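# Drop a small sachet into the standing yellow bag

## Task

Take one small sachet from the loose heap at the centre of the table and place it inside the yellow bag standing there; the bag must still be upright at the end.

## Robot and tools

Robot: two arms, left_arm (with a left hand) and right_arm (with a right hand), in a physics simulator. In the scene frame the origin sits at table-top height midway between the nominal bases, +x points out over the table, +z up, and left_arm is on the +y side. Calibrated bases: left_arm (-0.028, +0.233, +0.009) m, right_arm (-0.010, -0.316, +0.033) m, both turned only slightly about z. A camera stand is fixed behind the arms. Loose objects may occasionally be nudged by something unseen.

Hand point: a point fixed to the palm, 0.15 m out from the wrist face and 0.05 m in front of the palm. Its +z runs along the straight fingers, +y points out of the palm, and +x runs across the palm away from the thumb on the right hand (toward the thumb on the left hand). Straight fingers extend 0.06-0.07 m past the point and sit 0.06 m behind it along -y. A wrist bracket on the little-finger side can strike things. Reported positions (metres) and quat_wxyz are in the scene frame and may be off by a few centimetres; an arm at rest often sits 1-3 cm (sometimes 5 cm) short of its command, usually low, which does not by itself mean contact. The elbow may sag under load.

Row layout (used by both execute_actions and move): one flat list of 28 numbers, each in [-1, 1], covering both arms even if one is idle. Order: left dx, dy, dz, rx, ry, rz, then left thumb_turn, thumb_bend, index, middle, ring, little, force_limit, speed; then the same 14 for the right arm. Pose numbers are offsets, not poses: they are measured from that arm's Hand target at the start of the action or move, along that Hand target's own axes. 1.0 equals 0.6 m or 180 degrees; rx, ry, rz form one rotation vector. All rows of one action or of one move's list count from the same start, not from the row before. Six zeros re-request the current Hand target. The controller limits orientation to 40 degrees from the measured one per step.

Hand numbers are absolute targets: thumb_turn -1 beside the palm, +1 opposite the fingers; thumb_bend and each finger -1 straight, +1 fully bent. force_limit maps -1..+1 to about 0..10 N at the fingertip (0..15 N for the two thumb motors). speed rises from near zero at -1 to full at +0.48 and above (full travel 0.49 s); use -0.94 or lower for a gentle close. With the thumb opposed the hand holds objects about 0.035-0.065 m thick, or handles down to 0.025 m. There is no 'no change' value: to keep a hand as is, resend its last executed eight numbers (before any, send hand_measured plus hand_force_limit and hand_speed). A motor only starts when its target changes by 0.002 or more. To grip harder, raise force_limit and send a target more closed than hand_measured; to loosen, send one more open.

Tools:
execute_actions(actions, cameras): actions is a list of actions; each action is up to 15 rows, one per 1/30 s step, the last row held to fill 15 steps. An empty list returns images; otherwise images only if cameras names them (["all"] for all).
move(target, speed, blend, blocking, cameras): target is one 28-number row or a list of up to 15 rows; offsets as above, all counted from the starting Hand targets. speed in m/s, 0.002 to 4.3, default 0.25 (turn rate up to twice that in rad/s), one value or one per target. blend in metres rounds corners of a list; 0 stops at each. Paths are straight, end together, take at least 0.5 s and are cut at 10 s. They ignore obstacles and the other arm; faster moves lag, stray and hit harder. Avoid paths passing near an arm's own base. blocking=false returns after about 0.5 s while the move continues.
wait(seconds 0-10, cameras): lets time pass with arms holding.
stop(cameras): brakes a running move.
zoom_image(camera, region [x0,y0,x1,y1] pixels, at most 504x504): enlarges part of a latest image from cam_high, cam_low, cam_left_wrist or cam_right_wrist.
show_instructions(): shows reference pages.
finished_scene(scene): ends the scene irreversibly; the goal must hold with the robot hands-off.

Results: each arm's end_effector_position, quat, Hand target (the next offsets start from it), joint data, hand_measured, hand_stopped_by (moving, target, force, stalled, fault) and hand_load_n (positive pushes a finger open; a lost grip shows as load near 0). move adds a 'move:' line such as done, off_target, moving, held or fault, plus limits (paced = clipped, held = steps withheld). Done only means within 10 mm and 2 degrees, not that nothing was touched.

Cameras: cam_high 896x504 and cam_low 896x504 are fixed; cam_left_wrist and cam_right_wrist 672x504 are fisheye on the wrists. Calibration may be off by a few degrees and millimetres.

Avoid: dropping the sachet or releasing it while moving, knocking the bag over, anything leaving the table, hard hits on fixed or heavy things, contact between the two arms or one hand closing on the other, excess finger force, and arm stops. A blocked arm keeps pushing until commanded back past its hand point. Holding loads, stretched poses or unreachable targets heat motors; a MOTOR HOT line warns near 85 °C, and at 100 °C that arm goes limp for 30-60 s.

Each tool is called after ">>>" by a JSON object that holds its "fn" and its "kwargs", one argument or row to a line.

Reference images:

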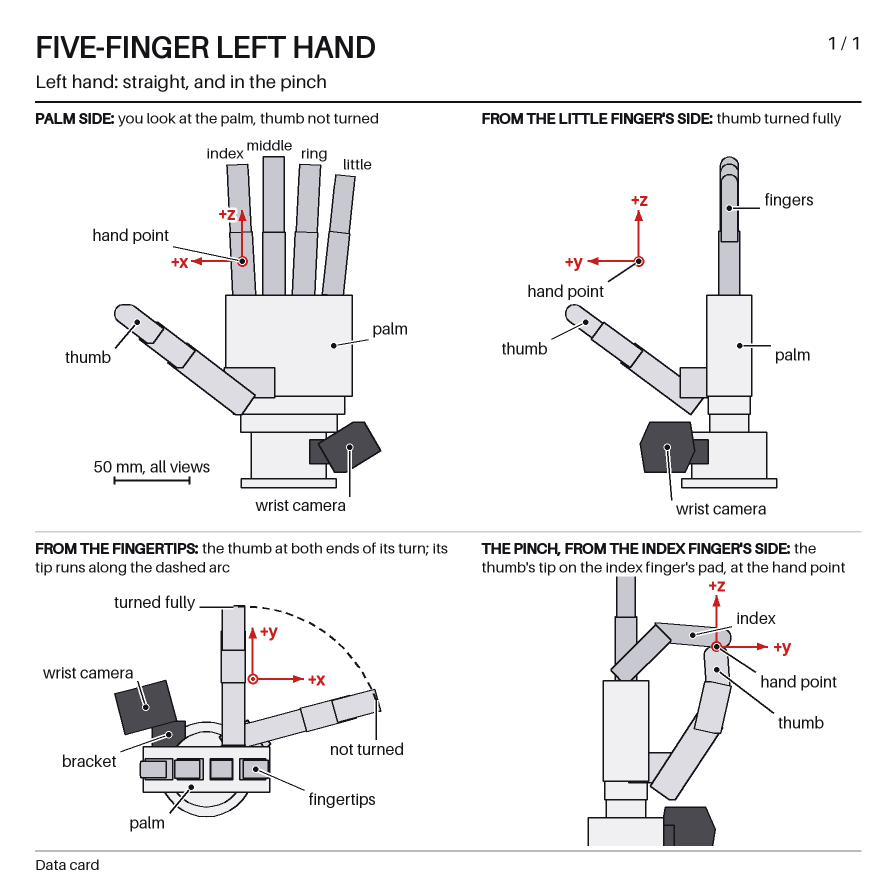

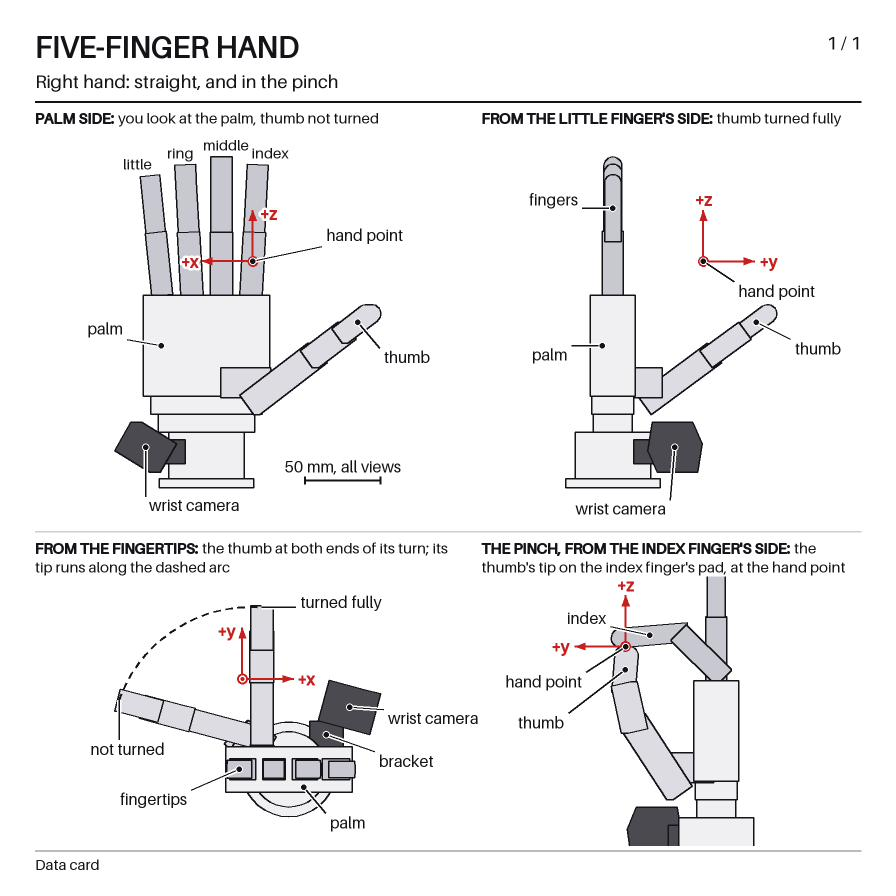

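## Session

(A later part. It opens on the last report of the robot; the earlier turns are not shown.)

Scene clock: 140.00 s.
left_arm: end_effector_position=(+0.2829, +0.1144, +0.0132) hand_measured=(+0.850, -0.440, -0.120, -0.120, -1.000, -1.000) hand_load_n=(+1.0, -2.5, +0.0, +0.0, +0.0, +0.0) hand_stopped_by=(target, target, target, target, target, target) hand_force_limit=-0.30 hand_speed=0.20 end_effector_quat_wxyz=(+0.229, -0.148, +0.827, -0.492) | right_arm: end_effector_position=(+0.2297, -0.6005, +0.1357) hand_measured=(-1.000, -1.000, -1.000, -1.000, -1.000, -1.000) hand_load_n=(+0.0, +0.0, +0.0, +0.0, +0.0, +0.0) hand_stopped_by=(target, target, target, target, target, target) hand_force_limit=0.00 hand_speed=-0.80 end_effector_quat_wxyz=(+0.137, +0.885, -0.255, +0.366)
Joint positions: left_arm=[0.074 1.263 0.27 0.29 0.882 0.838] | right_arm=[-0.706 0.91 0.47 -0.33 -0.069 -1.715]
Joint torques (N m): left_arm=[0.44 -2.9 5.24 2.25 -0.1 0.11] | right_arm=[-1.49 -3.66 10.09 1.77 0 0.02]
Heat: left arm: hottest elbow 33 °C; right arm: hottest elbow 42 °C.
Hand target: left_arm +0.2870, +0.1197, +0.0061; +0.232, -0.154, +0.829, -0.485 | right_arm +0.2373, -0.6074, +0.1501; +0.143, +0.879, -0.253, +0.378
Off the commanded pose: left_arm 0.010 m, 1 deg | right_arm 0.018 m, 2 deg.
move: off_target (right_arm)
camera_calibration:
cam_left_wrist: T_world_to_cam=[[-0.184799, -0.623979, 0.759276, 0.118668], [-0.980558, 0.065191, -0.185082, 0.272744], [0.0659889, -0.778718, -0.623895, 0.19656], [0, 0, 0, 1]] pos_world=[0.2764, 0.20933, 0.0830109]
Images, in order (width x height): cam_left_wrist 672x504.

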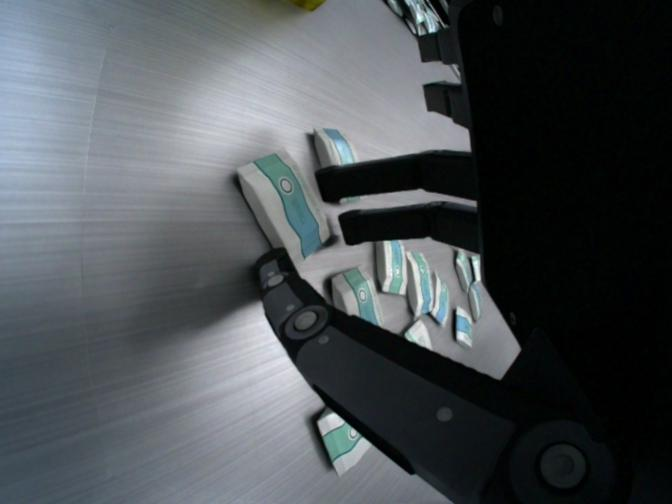

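>>> {"fn": "move", "kwargs": {
  "target": [
    [-0.0272,-0.039,-0.0183,0,0,0,0.85,-0.44,-0.15,-0.15,-1,-1,-0.3,0.2,0,0,0,0,0,0,-1,-1,-1,-1,-1,-1,0,-0.8],
    [-0.0077,0.002,0.0025,0,0,0,0.85,-0.44,-0.15,-0.15,-1,-1,-0.3,0.2,0,0,0,0,0,0,-1,-1,-1,-1,-1,-1,0,-0.8]
  ],
  "speed": 0.12,
  "cameras": ["cam_left_wrist"]
}}

>>> {"fn": "zoom_image", "kwargs": {
  "camera": "cam_left_wrist",
  "region": [200, 150, 400, 300]
}}

Scene clock: 147.93 s.
left_arm: end_effector_position=(+0.2924, +0.1190, +0.0136) hand_measured=(+0.850, -0.440, -0.150, -0.150, -1.000, -1.000) hand_load_n=(+1.0, -1.5, +0.0, +0.0, +0.0, +0.0) hand_stopped_by=(target, target, target, target, target, target) hand_force_limit=-0.30 hand_speed=0.20 end_effector_quat_wxyz=(+0.233, -0.148, +0.827, -0.490) | right_arm: end_effector_position=(+0.2297, -0.6005, +0.1357) hand_measured=(-1.000, -1.000, -1.000, -1.000, -1.000, -1.000) hand_load_n=(+0.0, +0.0, +0.0, +0.0, +0.0, +0.0) hand_stopped_by=(target, target, target, target, target, target) hand_force_limit=0.00 hand_speed=-0.80 end_effector_quat_wxyz=(+0.137, +0.885, -0.255, +0.366)
Joint positions: left_arm=[0.086 1.286 0.292 0.288 0.885 0.851] | right_arm=[-0.706 0.91 0.47 -0.33 -0.069 -1.715]
Joint torques (N m): left_arm=[0.15 -3.02 4.63 2.39 0.01 0.04] | right_arm=[-1.55 -3.72 10.09 1.77 0 0.03]
Heat: left arm: hottest elbow 33 °C; right arm: hottest elbow 42 °C.
Hand target: left_arm +0.2917, +0.1214, +0.0055; +0.231, -0.154, +0.829, -0.485 | right_arm +0.2373, -0.6074, +0.1501; +0.143, +0.879, -0.253, +0.378
Off the commanded pose: left_arm 0.008 m, 1 deg | right_arm 0.018 m, 2 deg.
move: off_target (right_arm)
camera_calibration:
cam_left_wrist: T_world_to_cam=[[-0.18602, -0.628567, 0.755182, 0.12398], [-0.979762, 0.0608451, -0.190696, 0.282113], [0.0739161, -0.775372, -0.627164, 0.197149], [0, 0, 0, 1]] pos_world=[0.284894, 0.213628, 0.083815]
Images, in order (width x height): cam_left_wrist 672x504.

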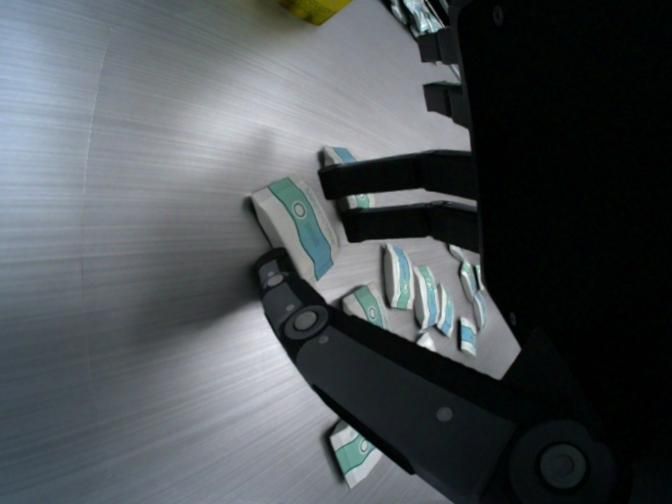

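Scaled by 2.520 from the camera's 672x504 image, which has a finer 960x720 frame.

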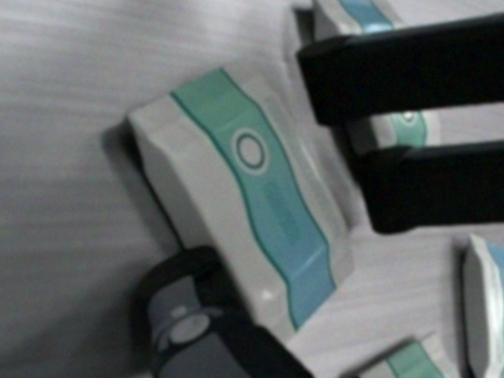

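>>> {"fn": "move", "kwargs": {
  "target": [0,0,0,0,0,0,0.85,-0.44,0.04,0.04,-1,-1,-0.4,-0.8,0,0,0,0,0,0,-1,-1,-1,-1,-1,-1,0,-0.8],
  "cameras": ["cam_left_wrist"]
}}

>>> {"fn": "zoom_image", "kwargs": {
  "camera": "cam_left_wrist",
  "region": [200, 150, 400, 300]
}}

Scene clock: 150.77 s.
left_arm: end_effector_position=(+0.2931, +0.1190, +0.0142) hand_measured=(+0.850, -0.442, +0.032, +0.014, -1.000, -1.000) hand_load_n=(+0.5, +5.5, +3.5, +4.0, +0.0, +0.0) hand_stopped_by=(target, target, force, force, target, target) hand_force_limit=-0.40 hand_speed=-0.80 end_effector_quat_wxyz=(+0.235, -0.147, +0.826, -0.490) | right_arm: end_effector_position=(+0.2297, -0.6005, +0.1357) hand_measured=(-1.000, -1.000, -1.000, -1.000, -1.000, -1.000) hand_load_n=(+0.0, +0.0, +0.0, +0.0, +0.0, +0.0) hand_stopped_by=(target, target, target, target, target, target) hand_force_limit=0.00 hand_speed=-0.80 end_effector_quat_wxyz=(+0.137, +0.885, -0.255, +0.366)
Joint positions: left_arm=[0.086 1.286 0.292 0.292 0.885 0.85] | right_arm=[-0.706 0.91 0.47 -0.33 -0.069 -1.715]
Joint torques (N m): left_arm=[-0.03 -3.84 4.67 2.14 0 0.02] | right_arm=[-1.61 -3.72 10.07 1.78 0 0.03]
Heat: left arm: hottest elbow 33 °C; right arm: hottest elbow 42 °C.
Hand target: left_arm +0.2917, +0.1214, +0.0055; +0.232, -0.154, +0.829, -0.485 | right_arm +0.2373, -0.6074, +0.1501; +0.143, +0.879, -0.253, +0.378
Off the commanded pose: left_arm 0.009 m, 1 deg | right_arm 0.018 m, 2 deg.
move: off_target (right_arm)
camera_calibration:
cam_left_wrist: T_world_to_cam=[[-0.189037, -0.628387, 0.754583, 0.124508], [-0.979003, 0.0609141, -0.194531, 0.282797], [0.0762761, -0.775513, -0.626707, 0.196664], [0, 0, 0, 1]] pos_world=[0.285395, 0.213528, 0.0843123]
Images, in order (width x height): cam_left_wrist 672x504.

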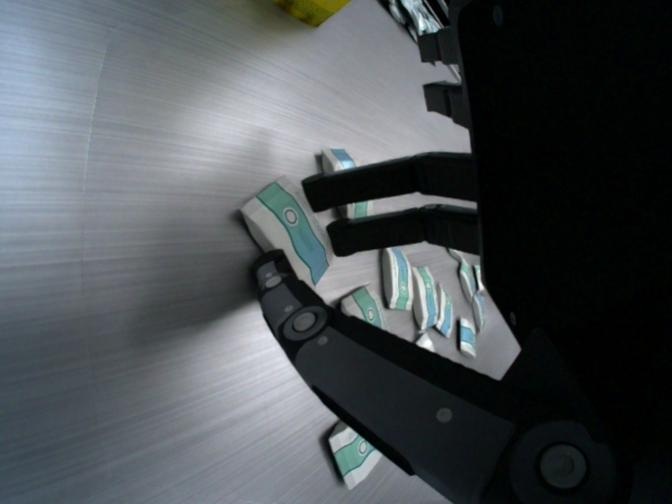

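Scaled by 2.520 from the camera's 672x504 image, which has a finer 960x720 frame.

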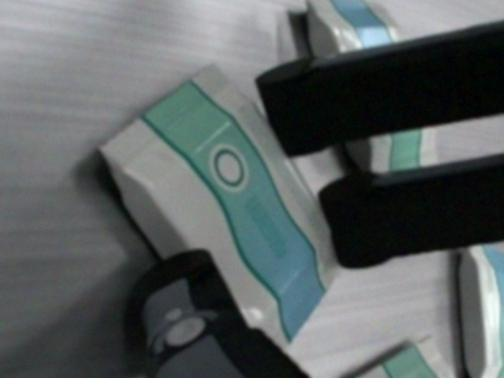

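>>> {"fn": "move", "kwargs": {
  "target": [-0.0195,-0.073,-0.0352,0,0,0,0.85,-0.44,0.04,0.04,-1,-1,-0.4,-0.8,0,0,0,0,0,0,-1,-1,-1,-1,-1,-1,0,-0.8],
  "speed": 0.06,
  "cameras": ["cam_left_wrist"]
}}

>>> {"fn": "zoom_image", "kwargs": {
  "camera": "cam_left_wrist",
  "region": [200, 150, 400, 300]
}}

Scene clock: 153.77 s.
left_arm: end_effector_position=(+0.2736, +0.1188, +0.0393) hand_measured=(+0.850, -0.440, +0.032, +0.014, -1.000, -1.000) hand_load_n=(+0.0, +0.0, +0.0, +0.0, +0.0, +0.0) hand_stopped_by=(target, target, force, force, target, target) hand_force_limit=-0.40 hand_speed=-0.80 end_effector_quat_wxyz=(+0.215, -0.162, +0.832, -0.485) | right_arm: end_effector_position=(+0.2297, -0.6005, +0.1357) hand_measured=(-1.000, -1.000, -1.000, -1.000, -1.000, -1.000) hand_load_n=(+0.0, +0.0, +0.0, +0.0, +0.0, +0.0) hand_stopped_by=(target, target, target, target, target, target) hand_force_limit=0.00 hand_speed=-0.80 end_effector_quat_wxyz=(+0.137, +0.885, -0.255, +0.366)
Joint positions: left_arm=[0.086 1.107 0.304 0.049 0.877 0.85] | right_arm=[-0.706 0.91 0.47 -0.33 -0.069 -1.715]
Joint torques (N m): left_arm=[-0.44 -5.83 8.9 1.31 0.34 0.09] | right_arm=[-1.61 -3.78 10.1 1.78 0 0.03]
Heat: left arm: hottest elbow 33 °C; right arm: hottest elbow 42 °C.
Hand target: left_arm +0.2917, +0.1214, +0.0556; +0.232, -0.154, +0.829, -0.485 | right_arm +0.2373, -0.6074, +0.1501; +0.143, +0.879, -0.253, +0.378
Off the commanded pose: left_arm 0.024 m, 2 deg | right_arm 0.018 m, 2 deg.
move: off_target (left_arm, right_arm)
camera_calibration:
cam_left_wrist: T_world_to_cam=[[-0.146012, -0.630925, 0.761981, 0.090024], [-0.988099, 0.055339, -0.14352, 0.26975], [0.048383, -0.773868, -0.631496, 0.221426], [0, 0, 0, 1]] pos_world=[0.268971, 0.213225, 0.109947]
Images, in order (width x height): cam_left_wrist 672x504.

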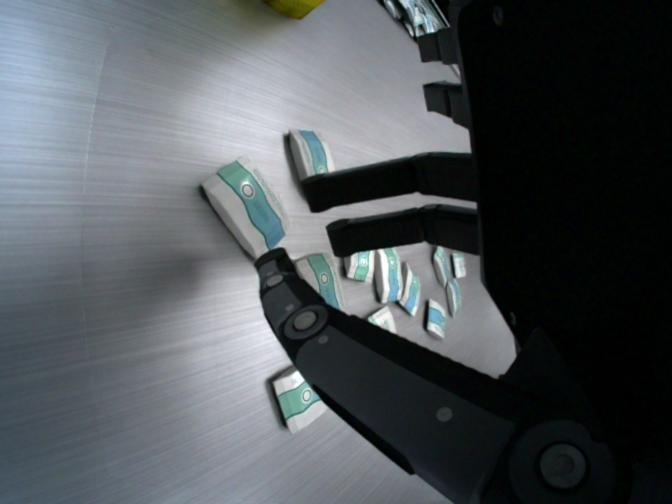

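Scaled by 2.520 from the camera's 672x504 image, which has a finer 960x720 frame.

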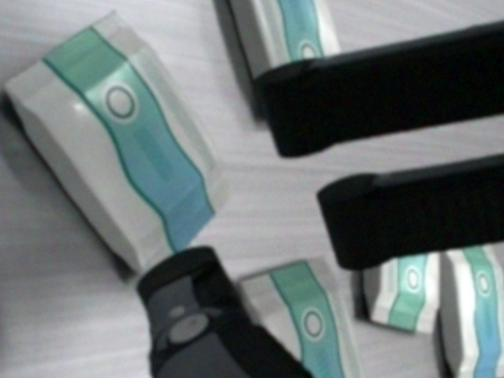

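>>> {"fn": "move", "kwargs": {
  "target": [
    [-0.0045,0.031,0.0195,0,0,0,0.85,-0.44,-0.15,-0.15,-1,-1,-0.3,0.2,0,0,0,0,0,0,-1,-1,-1,-1,-1,-1,0,-0.8],
    [0.0147,0.0695,0.0393,0,0,0,0.85,-0.44,-0.15,-0.15,-1,-1,-0.3,0.2,0,0,0,0,0,0,-1,-1,-1,-1,-1,-1,0,-0.8]
  ],
  "speed": 0.12,
  "cameras": ["cam_left_wrist"]
}}

>>> {"fn": "zoom_image", "kwargs": {
  "camera": "cam_left_wrist",
  "region": [200, 150, 400, 300]
}}

Scene clock: 167.03 s.
left_arm: end_effector_position=(+0.2979, +0.1206, +0.0141) hand_measured=(+0.850, -0.440, -0.150, -0.150, -1.000, -1.000) hand_load_n=(+0.5, -1.0, +0.0, +0.0, +0.0, +0.0) hand_stopped_by=(target, target, target, target, target, target) hand_force_limit=-0.30 hand_speed=0.20 end_effector_quat_wxyz=(+0.236, -0.151, +0.827, -0.487) | right_arm: end_effector_position=(+0.2297, -0.6005, +0.1357) hand_measured=(-1.000, -1.000, -1.000, -1.000, -1.000, -1.000) hand_load_n=(-0.5, +0.0, +0.0, +0.0, +0.0, +0.0) hand_stopped_by=(target, target, target, target, target, target) hand_force_limit=0.00 hand_speed=-0.80 end_effector_quat_wxyz=(+0.137, +0.885, -0.255, +0.366)
Joint positions: left_arm=[0.086 1.295 0.304 0.287 0.875 0.848] | right_arm=[-0.706 0.91 0.47 -0.33 -0.069 -1.715]
Joint torques (N m): left_arm=[-0.91 -4.48 4.51 2.3 0.1 0.03] | right_arm=[-1.55 -3.72 10.1 1.77 0 0.03]
Heat: left arm: hottest elbow 33 °C; right arm: hottest elbow 42 °C.
Hand target: left_arm +0.2956, +0.1200, +0.0070; +0.232, -0.154, +0.829, -0.484 | right_arm +0.2373, -0.6074, +0.1501; +0.143, +0.879, -0.253, +0.378
Off the commanded pose: left_arm 0.007 m, 1 deg | right_arm 0.018 m, 2 deg.
move: off_target (right_arm)
camera_calibration:
cam_left_wrist: T_world_to_cam=[[-0.180913, -0.633656, 0.752164, 0.124743], [-0.980246, 0.0540214, -0.190262, 0.288478], [0.0799274, -0.771727, -0.630912, 0.196008], [0, 0, 0, 1]] pos_world=[0.289681, 0.214725, 0.0847229]
Images, in order (width x height): cam_left_wrist 672x504.

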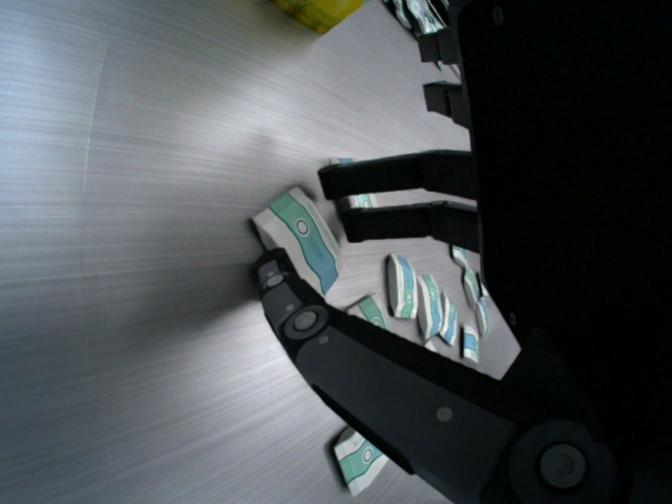

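Scaled by 2.520 from the camera's 672x504 image, which has a finer 960x720 frame.

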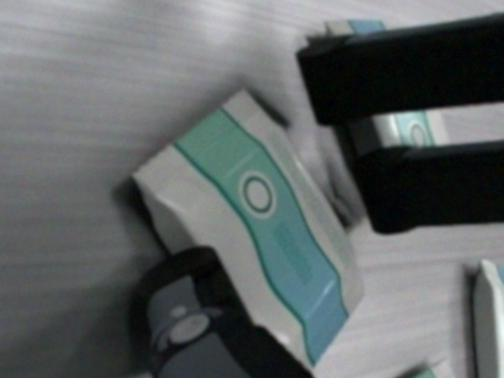

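>>> {"fn": "move", "kwargs": {
  "target": [0,0,0,0,0,0,0.85,-0.44,0.1,0.1,-1,-1,-0.4,-0.8,0,0,0,0,0,0,-1,-1,-1,-1,-1,-1,0,-0.8],
  "cameras": ["cam_left_wrist"]
}}

>>> {"fn": "zoom_image", "kwargs": {
  "camera": "cam_left_wrist",
  "region": [220, 150, 380, 290]
}}

Scene clock: 168.83 s.
left_arm: end_effector_position=(+0.2985, +0.1205, +0.0145) hand_measured=(+0.850, -0.442, +0.014, +0.014, -1.000, -1.000) hand_load_n=(+1.0, +6.5, +4.0, +5.5, +0.0, +0.0) hand_stopped_by=(target, target, force, force, target, target) hand_force_limit=-0.40 hand_speed=-0.80 end_effector_quat_wxyz=(+0.237, -0.151, +0.827, -0.487) | right_arm: end_effector_position=(+0.2297, -0.6005, +0.1357) hand_measured=(-1.000, -1.000, -1.000, -1.000, -1.000, -1.000) hand_load_n=(+0.0, +0.0, +0.0, +0.0, +0.0, +0.0) hand_stopped_by=(target, target, target, target, target, target) hand_force_limit=0.00 hand_speed=-0.80 end_effector_quat_wxyz=(+0.137, +0.885, -0.255, +0.366)
Joint positions: left_arm=[0.086 1.295 0.304 0.29 0.875 0.847] | right_arm=[-0.706 0.91 0.47 -0.33 -0.069 -1.715]
Joint torques (N m): left_arm=[-0.5 -4.25 4.48 2.52 0.09 0.02] | right_arm=[-1.61 -3.72 10.09 1.77 0 0.02]
Heat: left arm: hottest elbow 33 °C; right arm: hottest elbow 42 °C.
Hand target: left_arm +0.2956, +0.1200, +0.0070; +0.232, -0.154, +0.829, -0.484 | right_arm +0.2373, -0.6074, +0.1501; +0.143, +0.879, -0.253, +0.378
Off the commanded pose: left_arm 0.008 m, 1 deg | right_arm 0.018 m, 2 deg.
move: off_target (right_arm)
camera_calibration:
cam_left_wrist: T_world_to_cam=[[-0.182544, -0.633467, 0.751929, 0.125032], [-0.979776, 0.0534522, -0.192826, 0.289145], [0.0819569, -0.771921, -0.630413, 0.195715], [0, 0, 0, 1]] pos_world=[0.290081, 0.214824, 0.0851207]
Images, in order (width x height): cam_left_wrist 672x504.

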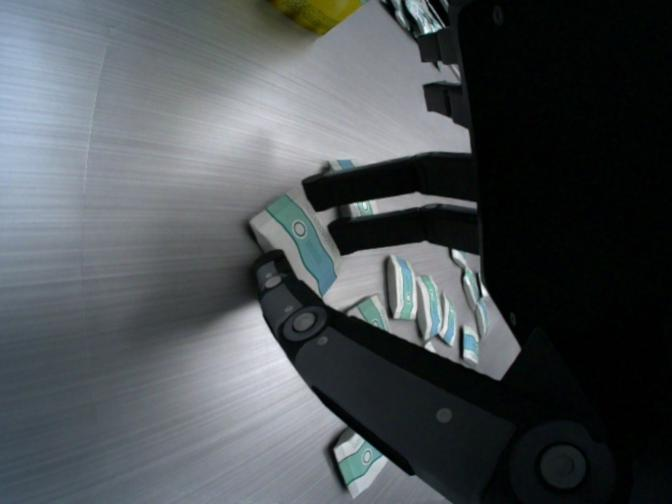

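Scaled by 3.150 from the camera's 672x504 image, which has a finer 960x720 frame.

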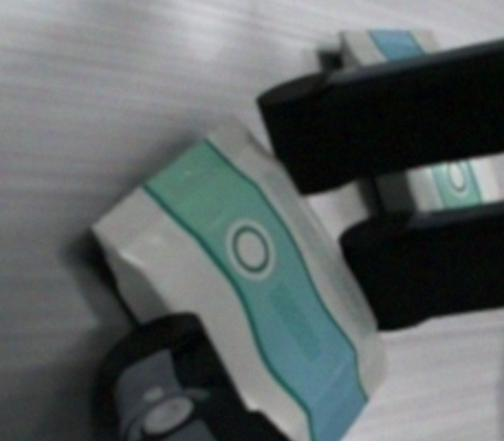

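>>> {"fn": "move", "kwargs": {
  "target": [0,0,0,0,0,0,0.85,-0.44,0.15,0.15,-1,-1,0.0,-0.8,0,0,0,0,0,0,-1,-1,-1,-1,-1,-1,0,-0.8],
  "cameras": ["cam_left_wrist"]
}}

>>> {"fn": "zoom_image", "kwargs": {
  "camera": "cam_left_wrist",
  "region": [220, 150, 380, 290]
}}

Scene clock: 171.17 s.
left_arm: end_effector_position=(+0.2988, +0.1206, +0.0147) hand_measured=(+0.850, -0.442, +0.028, +0.014, -1.000, -1.000) hand_load_n=(+0.0, +7.5, +5.0, +3.5, +0.0, +0.0) hand_stopped_by=(target, target, force, force, target, target) hand_force_limit=0.00 hand_speed=-0.80 end_effector_quat_wxyz=(+0.237, -0.150, +0.827, -0.487) | right_arm: end_effector_position=(+0.2297, -0.6005, +0.1357) hand_measured=(-1.000, -1.000, -1.000, -1.000, -1.000, -1.000) hand_load_n=(+0.0, +0.0, +0.0, +0.0, +0.0, +0.0) hand_stopped_by=(target, target, target, target, target, target) hand_force_limit=0.00 hand_speed=-0.80 end_effector_quat_wxyz=(+0.137, +0.885, -0.255, +0.366)
Joint positions: left_arm=[0.086 1.295 0.304 0.292 0.875 0.847] | right_arm=[-0.706 0.91 0.47 -0.33 -0.069 -1.715]
Joint torques (N m): left_arm=[-0.62 -4.37 4.67 2.18 0.08 0.02] | right_arm=[-1.61 -3.84 10.1 1.78 0 0.02]
Heat: left arm: hottest elbow 33 °C; right arm: hottest elbow 42 °C.
Hand target: left_arm +0.2956, +0.1200, +0.0070; +0.232, -0.154, +0.829, -0.484 | right_arm +0.2373, -0.6074, +0.1501; +0.143, +0.879, -0.253, +0.378
Off the commanded pose: left_arm 0.008 m, 1 deg | right_arm 0.018 m, 2 deg.
move: off_target (right_arm)
camera_calibration:
cam_left_wrist: T_world_to_cam=[[-0.183689, -0.633527, 0.7516, 0.125292], [-0.979484, 0.0534941, -0.194293, 0.289411], [0.0828836, -0.771869, -0.630356, 0.195539], [0, 0, 0, 1]] pos_world=[0.290281, 0.214824, 0.0853199]
Images, in order (width x height): cam_left_wrist 672x504.

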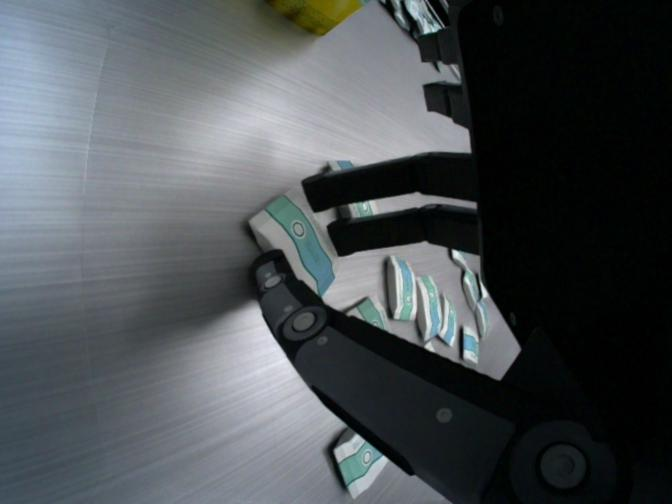

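Scaled by 3.150 from the camera's 672x504 image, which has a finer 960x720 frame.

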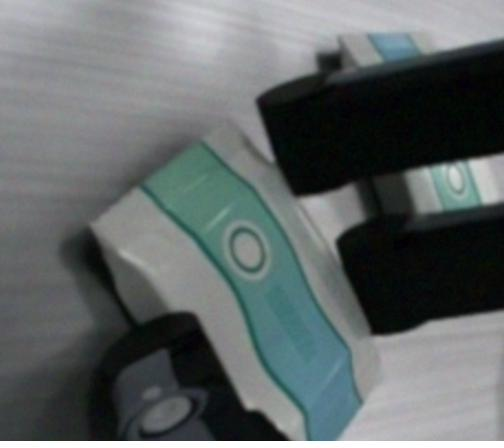

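>>> {"fn": "move", "kwargs": {
  "target": [0,0,0,0,0,0,0.85,-0.28,0.15,0.15,-1,-1,0.0,-0.7,0,0,0,0,0,0,-1,-1,-1,-1,-1,-1,0,-0.8],
  "cameras": ["cam_left_wrist"]
}}

>>> {"fn": "zoom_image", "kwargs": {
  "camera": "cam_left_wrist",
  "region": [220, 150, 380, 290]
}}

Scene clock: 172.93 s.
left_arm: end_effector_position=(+0.2988, +0.1206, +0.0147) hand_measured=(+0.850, -0.442, +0.028, +0.014, -1.000, -1.000) hand_load_n=(-0.5, +7.5, +5.0, +3.5, +0.0, +0.0) hand_stopped_by=(target, force, force, force, target, target) hand_force_limit=0.00 hand_speed=-0.70 end_effector_quat_wxyz=(+0.237, -0.150, +0.827, -0.487) | right_arm: end_effector_position=(+0.2297, -0.6005, +0.1357) hand_measured=(-1.000, -1.000, -1.000, -1.000, -1.000, -1.000) hand_load_n=(+0.0, +0.0, +0.0, +0.0, +0.0, +0.0) hand_stopped_by=(target, target, target, target, target, target) hand_force_limit=0.00 hand_speed=-0.80 end_effector_quat_wxyz=(+0.137, +0.885, -0.255, +0.366)
Joint positions: left_arm=[0.086 1.295 0.304 0.292 0.875 0.847] | right_arm=[-0.706 0.91 0.47 -0.33 -0.069 -1.715]
Joint torques (N m): left_arm=[-0.38 -3.84 4.53 1.99 0.1 0.02] | right_arm=[-1.55 -3.78 10.1 1.77 0 0.02]
Heat: left arm: hottest elbow 33 °C; right arm: hottest elbow 42 °C.
Hand target: left_arm +0.2956, +0.1200, +0.0070; +0.232, -0.154, +0.829, -0.484 | right_arm +0.2373, -0.6074, +0.1501; +0.143, +0.879, -0.253, +0.378
Off the commanded pose: left_arm 0.008 m, 1 deg | right_arm 0.018 m, 2 deg.
move: off_target (right_arm)
camera_calibration:
cam_left_wrist: T_world_to_cam=[[-0.183689, -0.633527, 0.7516, 0.125292], [-0.979484, 0.0534941, -0.194293, 0.289411], [0.0828836, -0.771869, -0.630356, 0.195539], [0, 0, 0, 1]] pos_world=[0.290281, 0.214824, 0.0853199]
Images, in order (width x height): cam_left_wrist 672x504.

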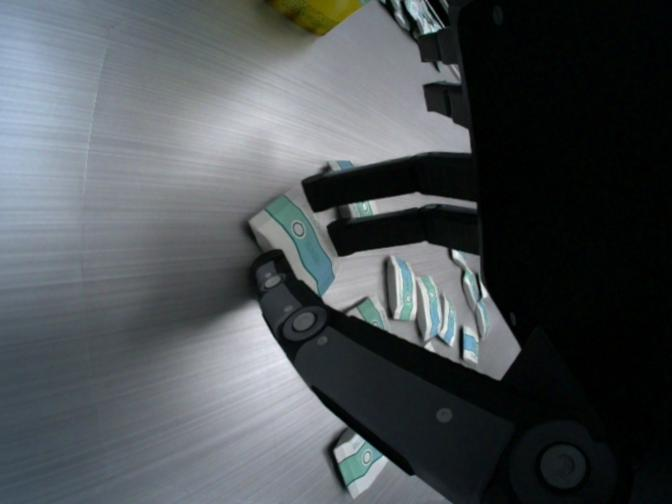

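Scaled by 3.150 from the camera's 672x504 image, which has a finer 960x720 frame.

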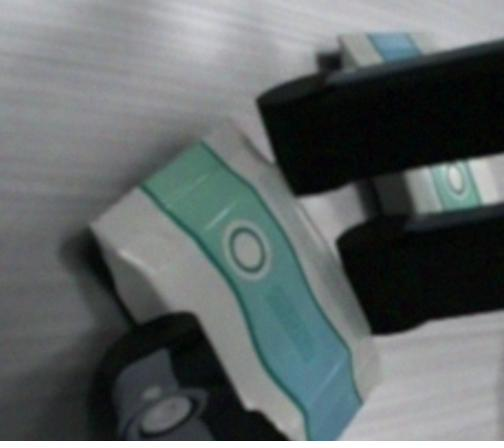

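>>> {"fn": "move", "kwargs": {
  "target": [
    [-0.0163,-0.0352,-0.021,-0.0268,0.0072,0,0.85,-0.44,-0.15,-0.15,-1,-1,-0.3,0.2,0,0,0,0,0,0,-1,-1,-1,-1,-1,-1,0,-0.8],
    [0.0027,0.0065,-0.003,-0.0268,0.0072,0,0.85,-0.44,-0.15,-0.15,-1,-1,-0.3,0.2,0,0,0,0,0,0,-1,-1,-1,-1,-1,-1,0,-0.8]
  ],
  "speed": 0.12,
  "cameras": ["cam_left_wrist"]
}}

>>> {"fn": "zoom_image", "kwargs": {
  "camera": "cam_left_wrist",
  "region": [200, 150, 400, 300]
}}

Scene clock: 185.07 s.
left_arm: end_effector_position=(+0.2956, +0.1246, +0.0127) hand_measured=(+0.850, -0.440, -0.150, -0.150, -1.000, -1.000) hand_load_n=(+0.5, +0.0, -1.0, +0.0, +0.0, +0.0) hand_stopped_by=(target, force, target, target, target, target) hand_force_limit=-0.30 hand_speed=0.20 end_effector_quat_wxyz=(+0.221, -0.159, +0.848, -0.455) | right_arm: end_effector_position=(+0.2297, -0.6005, +0.1357) hand_measured=(-1.000, -1.000, -1.000, -1.000, -1.000, -1.000) hand_load_n=(+0.0, +0.5, +0.0, +0.0, +0.0, +0.0) hand_stopped_by=(target, target, target, target, target, target) hand_force_limit=0.00 hand_speed=-0.80 end_effector_quat_wxyz=(+0.137, +0.885, -0.255, +0.366)
Joint positions: left_arm=[0.062 1.255 0.337 0.136 0.806 0.888] | right_arm=[-0.706 0.91 0.47 -0.33 -0.069 -1.715]
Joint torques (N m): left_arm=[-1.61 -2.49 5.07 2.44 -0.01 0.05] | right_arm=[-1.55 -3.78 10.1 1.78 0 0.02]
Heat: left arm: hottest elbow 33 °C; right arm: hottest elbow 42 °C.
Hand target: left_arm +0.2930, +0.1223, +0.0040; +0.215, -0.158, +0.852, -0.451 | right_arm +0.2373, -0.6074, +0.1501; +0.143, +0.879, -0.253, +0.378
Off the commanded pose: left_arm 0.009 m, 1 deg | right_arm 0.018 m, 2 deg.
move: off_target (right_arm)
camera_calibration:
cam_left_wrist: T_world_to_cam=[[-0.137675, -0.682214, 0.718073, 0.121681], [-0.989056, 0.0558698, -0.136551, 0.28745], [0.0530384, -0.729014, -0.68244, 0.201752], [0, 0, 0, 1]] pos_world=[0.290356, 0.214033, 0.0895596]
Images, in order (width x height): cam_left_wrist 672x504.

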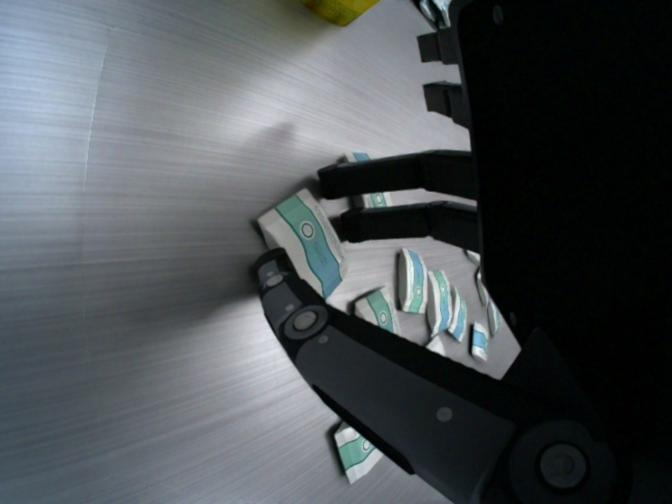

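Scaled by 2.520 from the camera's 672x504 image, which has a finer 960x720 frame.

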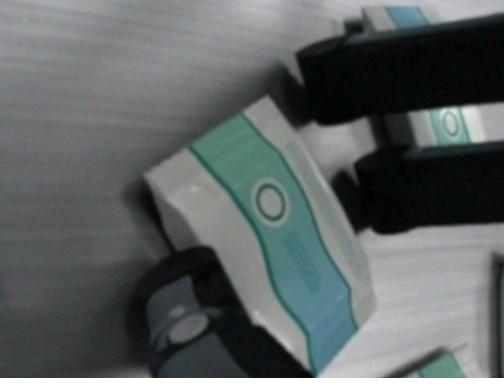

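>>> {"fn": "move", "kwargs": {
  "target": [0,0,0,0,0,0,0.85,-0.44,0.1,0.1,-1,-1,-0.3,-0.8,0,0,0,0,0,0,-1,-1,-1,-1,-1,-1,0,-0.8],
  "cameras": ["cam_left_wrist"]
}}

>>> {"fn": "zoom_image", "kwargs": {
  "camera": "cam_left_wrist",
  "region": [200, 150, 400, 300]
}}

Scene clock: 187.47 s.
left_arm: end_effector_position=(+0.2966, +0.1239, +0.0130) hand_measured=(+0.850, -0.442, +0.012, -0.004, -1.000, -1.000) hand_load_n=(-1.0, +6.5, +6.0, +3.0, +0.0, +0.0) hand_stopped_by=(target, force, force, force, target, target) hand_force_limit=-0.30 hand_speed=-0.80 end_effector_quat_wxyz=(+0.223, -0.157, +0.847, -0.455) | right_arm: end_effector_position=(+0.2297, -0.6005, +0.1357) hand_measured=(-1.000, -1.000, -1.000, -1.000, -1.000, -1.000) hand_load_n=(+0.0, +0.0, +0.0, +0.0, +0.0, +0.0) hand_stopped_by=(target, target, target, target, target, target) hand_force_limit=0.00 hand_speed=-0.80 end_effector_quat_wxyz=(+0.137, +0.885, -0.255, +0.366)
Joint positions: left_arm=[0.059 1.256 0.337 0.142 0.805 0.888] | right_arm=[-0.706 0.91 0.47 -0.33 -0.069 -1.715]
Joint torques (N m): left_arm=[-1.14 -3.72 5.19 2.1 0.03 0.02] | right_arm=[-1.55 -3.78 10.09 1.78 0 0.02]
Heat: left arm: hottest elbow 33 °C; right arm: hottest elbow 42 °C.
Hand target: left_arm +0.2930, +0.1224, +0.0039; +0.215, -0.158, +0.852, -0.451 | right_arm +0.2373, -0.6074, +0.1501; +0.143, +0.879, -0.253, +0.378
Off the commanded pose: left_arm 0.010 m, 1 deg | right_arm 0.018 m, 2 deg.
move: off_target (right_arm)
camera_calibration:
cam_left_wrist: T_world_to_cam=[[-0.142875, -0.682294, 0.716981, 0.122644], [-0.988204, 0.057989, -0.141738, 0.288006], [0.0551302, -0.728775, -0.68253, 0.200825], [0, 0, 0, 1]] pos_world=[0.29106, 0.213334, 0.0899571]
Images, in order (width x height): cam_left_wrist 672x504.

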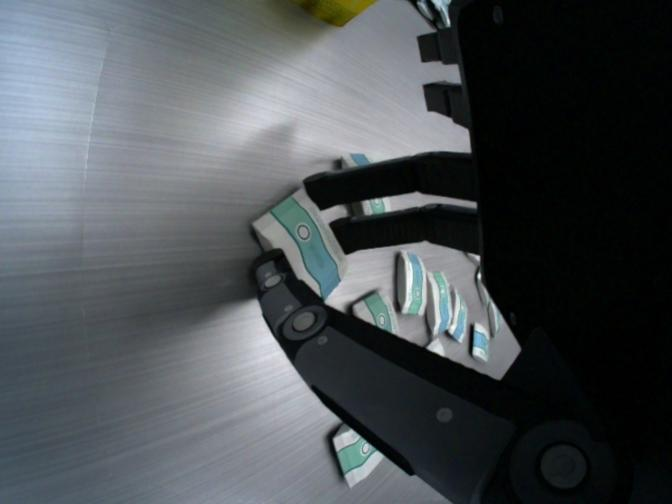

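Scaled by 2.520 from the camera's 672x504 image, which has a finer 960x720 frame.

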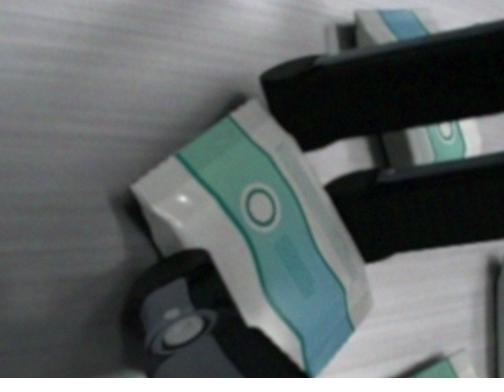

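>>> {"fn": "move", "kwargs": {
  "target": [-0.0187,-0.0697,-0.0418,0,0,0,0.85,-0.44,0.1,0.1,-1,-1,-0.3,-0.8,0,0,0,0,0,0,-1,-1,-1,-1,-1,-1,0,-0.8],
  "speed": 0.04,
  "cameras": ["cam_left_wrist"]
}}

>>> {"fn": "zoom_image", "kwargs": {
  "camera": "cam_left_wrist",
  "region": [200, 150, 400, 300]
}}

Scene clock: 190.60 s.
left_arm: end_effector_position=(+0.2756, +0.1241, +0.0367) hand_measured=(+0.850, -0.442, +0.012, -0.004, -1.000, -1.000) hand_load_n=(-1.0, +8.0, +5.5, +2.5, +0.0, +0.0) hand_stopped_by=(target, force, force, force, target, target) hand_force_limit=-0.30 hand_speed=-0.80 end_effector_quat_wxyz=(+0.201, -0.171, +0.854, -0.449) | right_arm: end_effector_position=(+0.2297, -0.6005, +0.1357) hand_measured=(-1.000, -1.000, -1.000, -1.000, -1.000, -1.000) hand_load_n=(+0.0, +0.0, -0.5, +0.0, +0.0, +0.0) hand_stopped_by=(target, target, target, target, target, target) hand_force_limit=0.00 hand_speed=-0.80 end_effector_quat_wxyz=(+0.137, +0.885, -0.255, +0.366)
Joint positions: left_arm=[0.059 1.103 0.353 -0.082 0.798 0.888] | right_arm=[-0.706 0.91 0.47 -0.33 -0.069 -1.715]
Joint torques (N m): left_arm=[-1.44 -4.6 9.32 1.32 0.24 0.1] | right_arm=[-1.55 -3.78 10.11 1.77 0 0.02]
Heat: left arm: hottest elbow 33 °C; right arm: hottest elbow 42 °C.
Hand target: left_arm +0.2930, +0.1224, +0.0540; +0.215, -0.158, +0.852, -0.451 | right_arm +0.2373, -0.6074, +0.1501; +0.143, +0.879, -0.253, +0.378
Off the commanded pose: left_arm 0.025 m, 2 deg | right_arm 0.018 m, 2 deg.
move: off_target (left_arm, right_arm)
camera_calibration:
cam_left_wrist: T_world_to_cam=[[-0.0997501, -0.684864, 0.721811, 0.0910136], [-0.994808, 0.0539504, -0.086288, 0.270964], [0.0201535, -0.726671, -0.68669, 0.227776], [0, 0, 0, 1]] pos_world=[0.274046, 0.213231, 0.114098]
Images, in order (width x height): cam_left_wrist 672x504.

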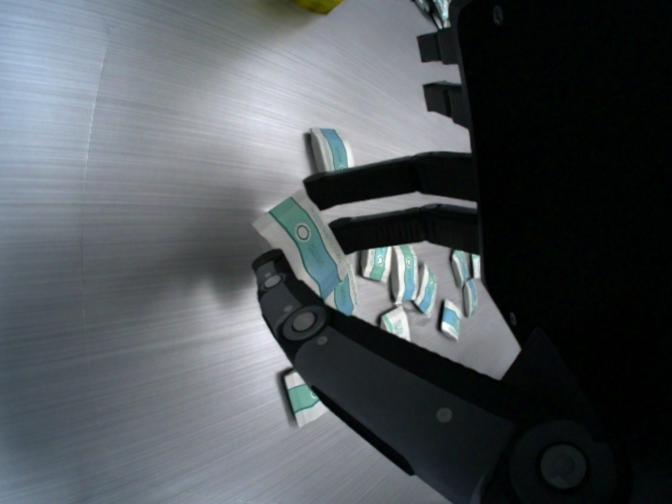

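Scaled by 2.520 from the camera's 672x504 image, which has a finer 960x720 frame.

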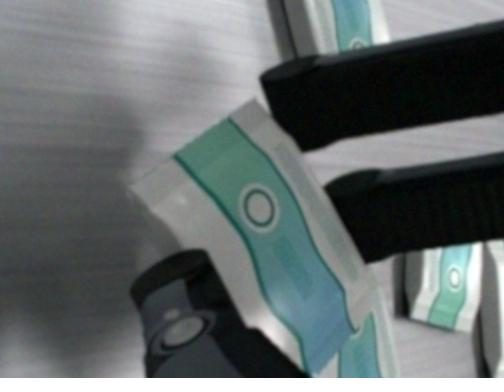

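>>> {"fn": "move", "kwargs": {
  "target": [
    [-0.0663,-0.239,-0.1242,-0.03,-0.1139,-0.0683,0.85,-0.44,0.1,0.1,-1,-1,-0.3,-0.8,0,0,0,0,0,0,-1,-1,-1,-1,-1,-1,0,-0.8],
    [-0.2547,-0.3072,0.007,-0.061,-0.2277,-0.1366,0.85,-0.44,0.1,0.1,-1,-1,-0.3,-0.8,0,0,0,0,0,0,-1,-1,-1,-1,-1,-1,0,-0.8]
  ],
  "speed": 0.15,
  "blend": 0.05,
  "cameras": ["all"]
}}

>>> {"fn": "zoom_image", "kwargs": {
  "camera": "cam_left_wrist",
  "region": [170, 100, 420, 350]
}}

Scene clock: 199.77 s.
left_arm: end_effector_position=(+0.4198, +0.1033, +0.2139) hand_measured=(+0.850, -0.442, +0.012, -0.004, -1.000, -1.000) hand_load_n=(-1.0, +7.5, +5.5, +2.5, +0.0, +0.0) hand_stopped_by=(target, force, force, force, target, target) hand_force_limit=-0.30 hand_speed=-0.80 end_effector_quat_wxyz=(+0.371, -0.503, +0.721, -0.298) | right_arm: end_effector_position=(+0.2297, -0.6005, +0.1357) hand_measured=(-1.000, -1.000, -1.000, -1.000, -1.000, -1.000) hand_load_n=(+0.0, +0.0, +0.0, +0.0, +0.0, +0.0) hand_stopped_by=(target, target, target, target, target, target) hand_force_limit=0.00 hand_speed=-0.80 end_effector_quat_wxyz=(+0.137, +0.885, -0.255, +0.366)
Joint positions: left_arm=[-0.302 1.094 0.856 -0.356 -0.212 0.143] | right_arm=[-0.706 0.91 0.47 -0.33 -0.069 -1.715]
Joint torques (N m): left_arm=[-0.85 -6.71 11.84 2.8 -0.28 0] | right_arm=[-1.55 -3.78 10.1 1.77 0 0.03]
Heat: left arm: hottest elbow 34 °C; right arm: hottest elbow 42 °C.
Hand target: left_arm +0.4400, +0.0902, +0.2404; +0.383, -0.498, +0.709, -0.321 | right_arm +0.2373, -0.6074, +0.1501; +0.143, +0.879, -0.253, +0.378
Off the commanded pose: left_arm 0.036 m, 3 deg | right_arm 0.018 m, 2 deg.
move: off_target (left_arm, right_arm)
camera_calibration:
cam_left_wrist: T_world_to_cam=[[0.47152, -0.565515, 0.676655, -0.2792], [-0.699774, -0.706878, -0.103144, 0.389157], [0.536642, -0.424871, -0.72904, 0.0924818], [0, 0, 0, 1]] pos_world=[0.35434, 0.156488, 0.296484]
cam_right_wrist: T_world_to_cam=[[-0.32442, -0.917758, 0.229068, -0.503924], [-0.943914, 0.298364, -0.141439, 0.405931], [0.0614614, -0.262106, -0.96308, 0.0764486], [0, 0, 0, 1]] pos_world=[0.214982, -0.563558, 0.246474]

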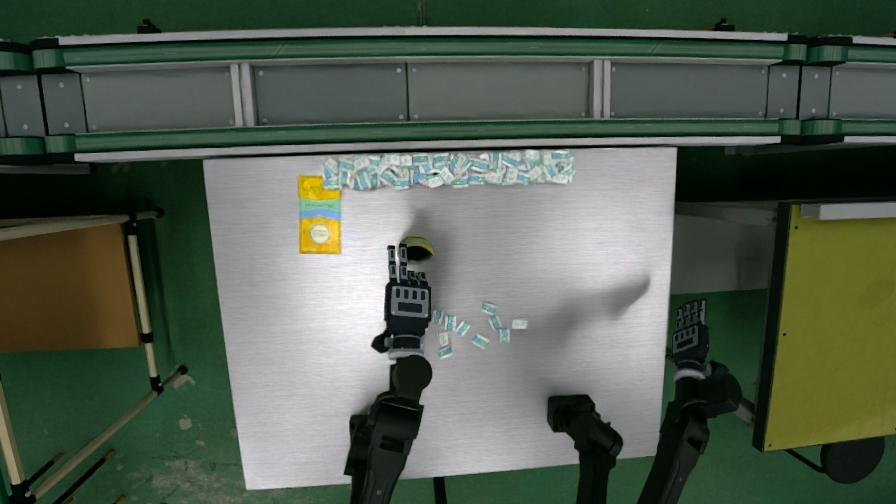

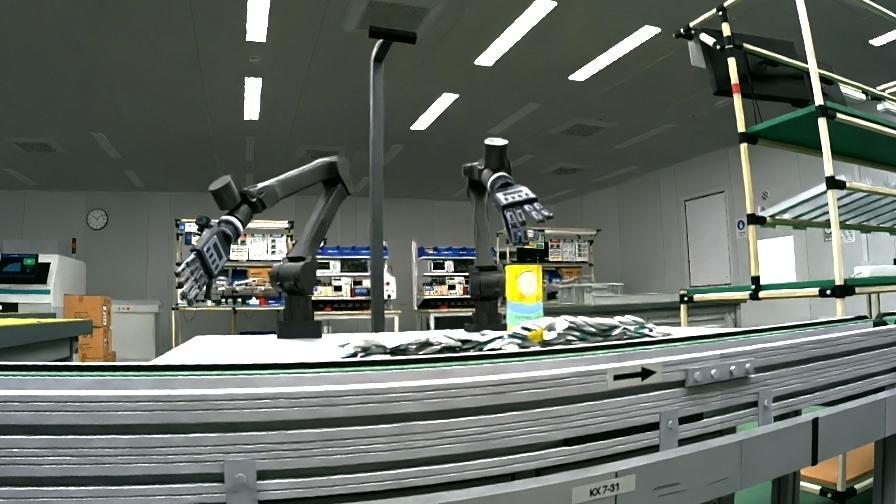

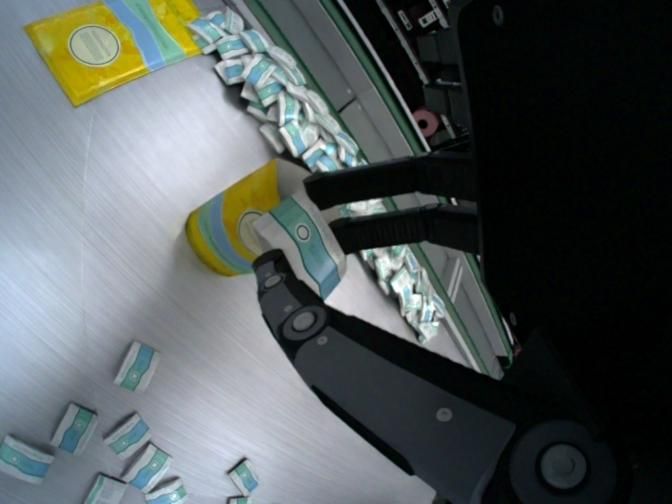

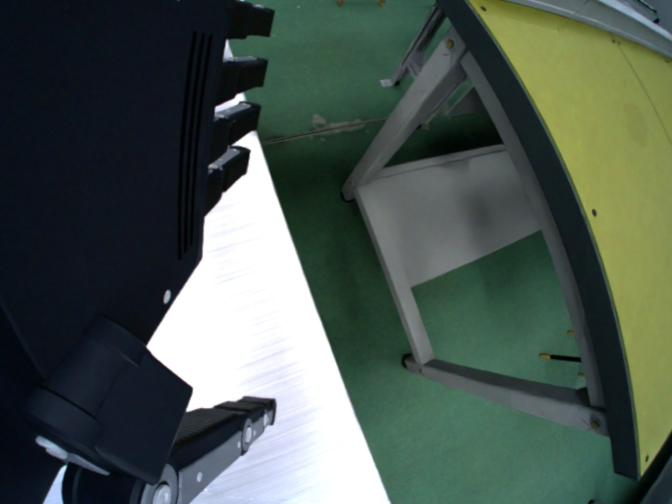

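Scaled by 2.016 from the camera's 672x504 image, which has a finer 960x720 frame.

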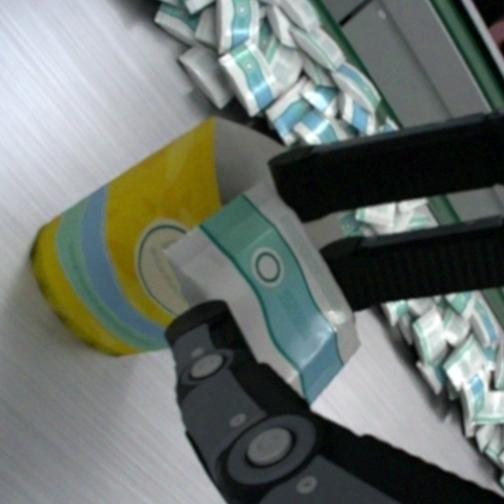

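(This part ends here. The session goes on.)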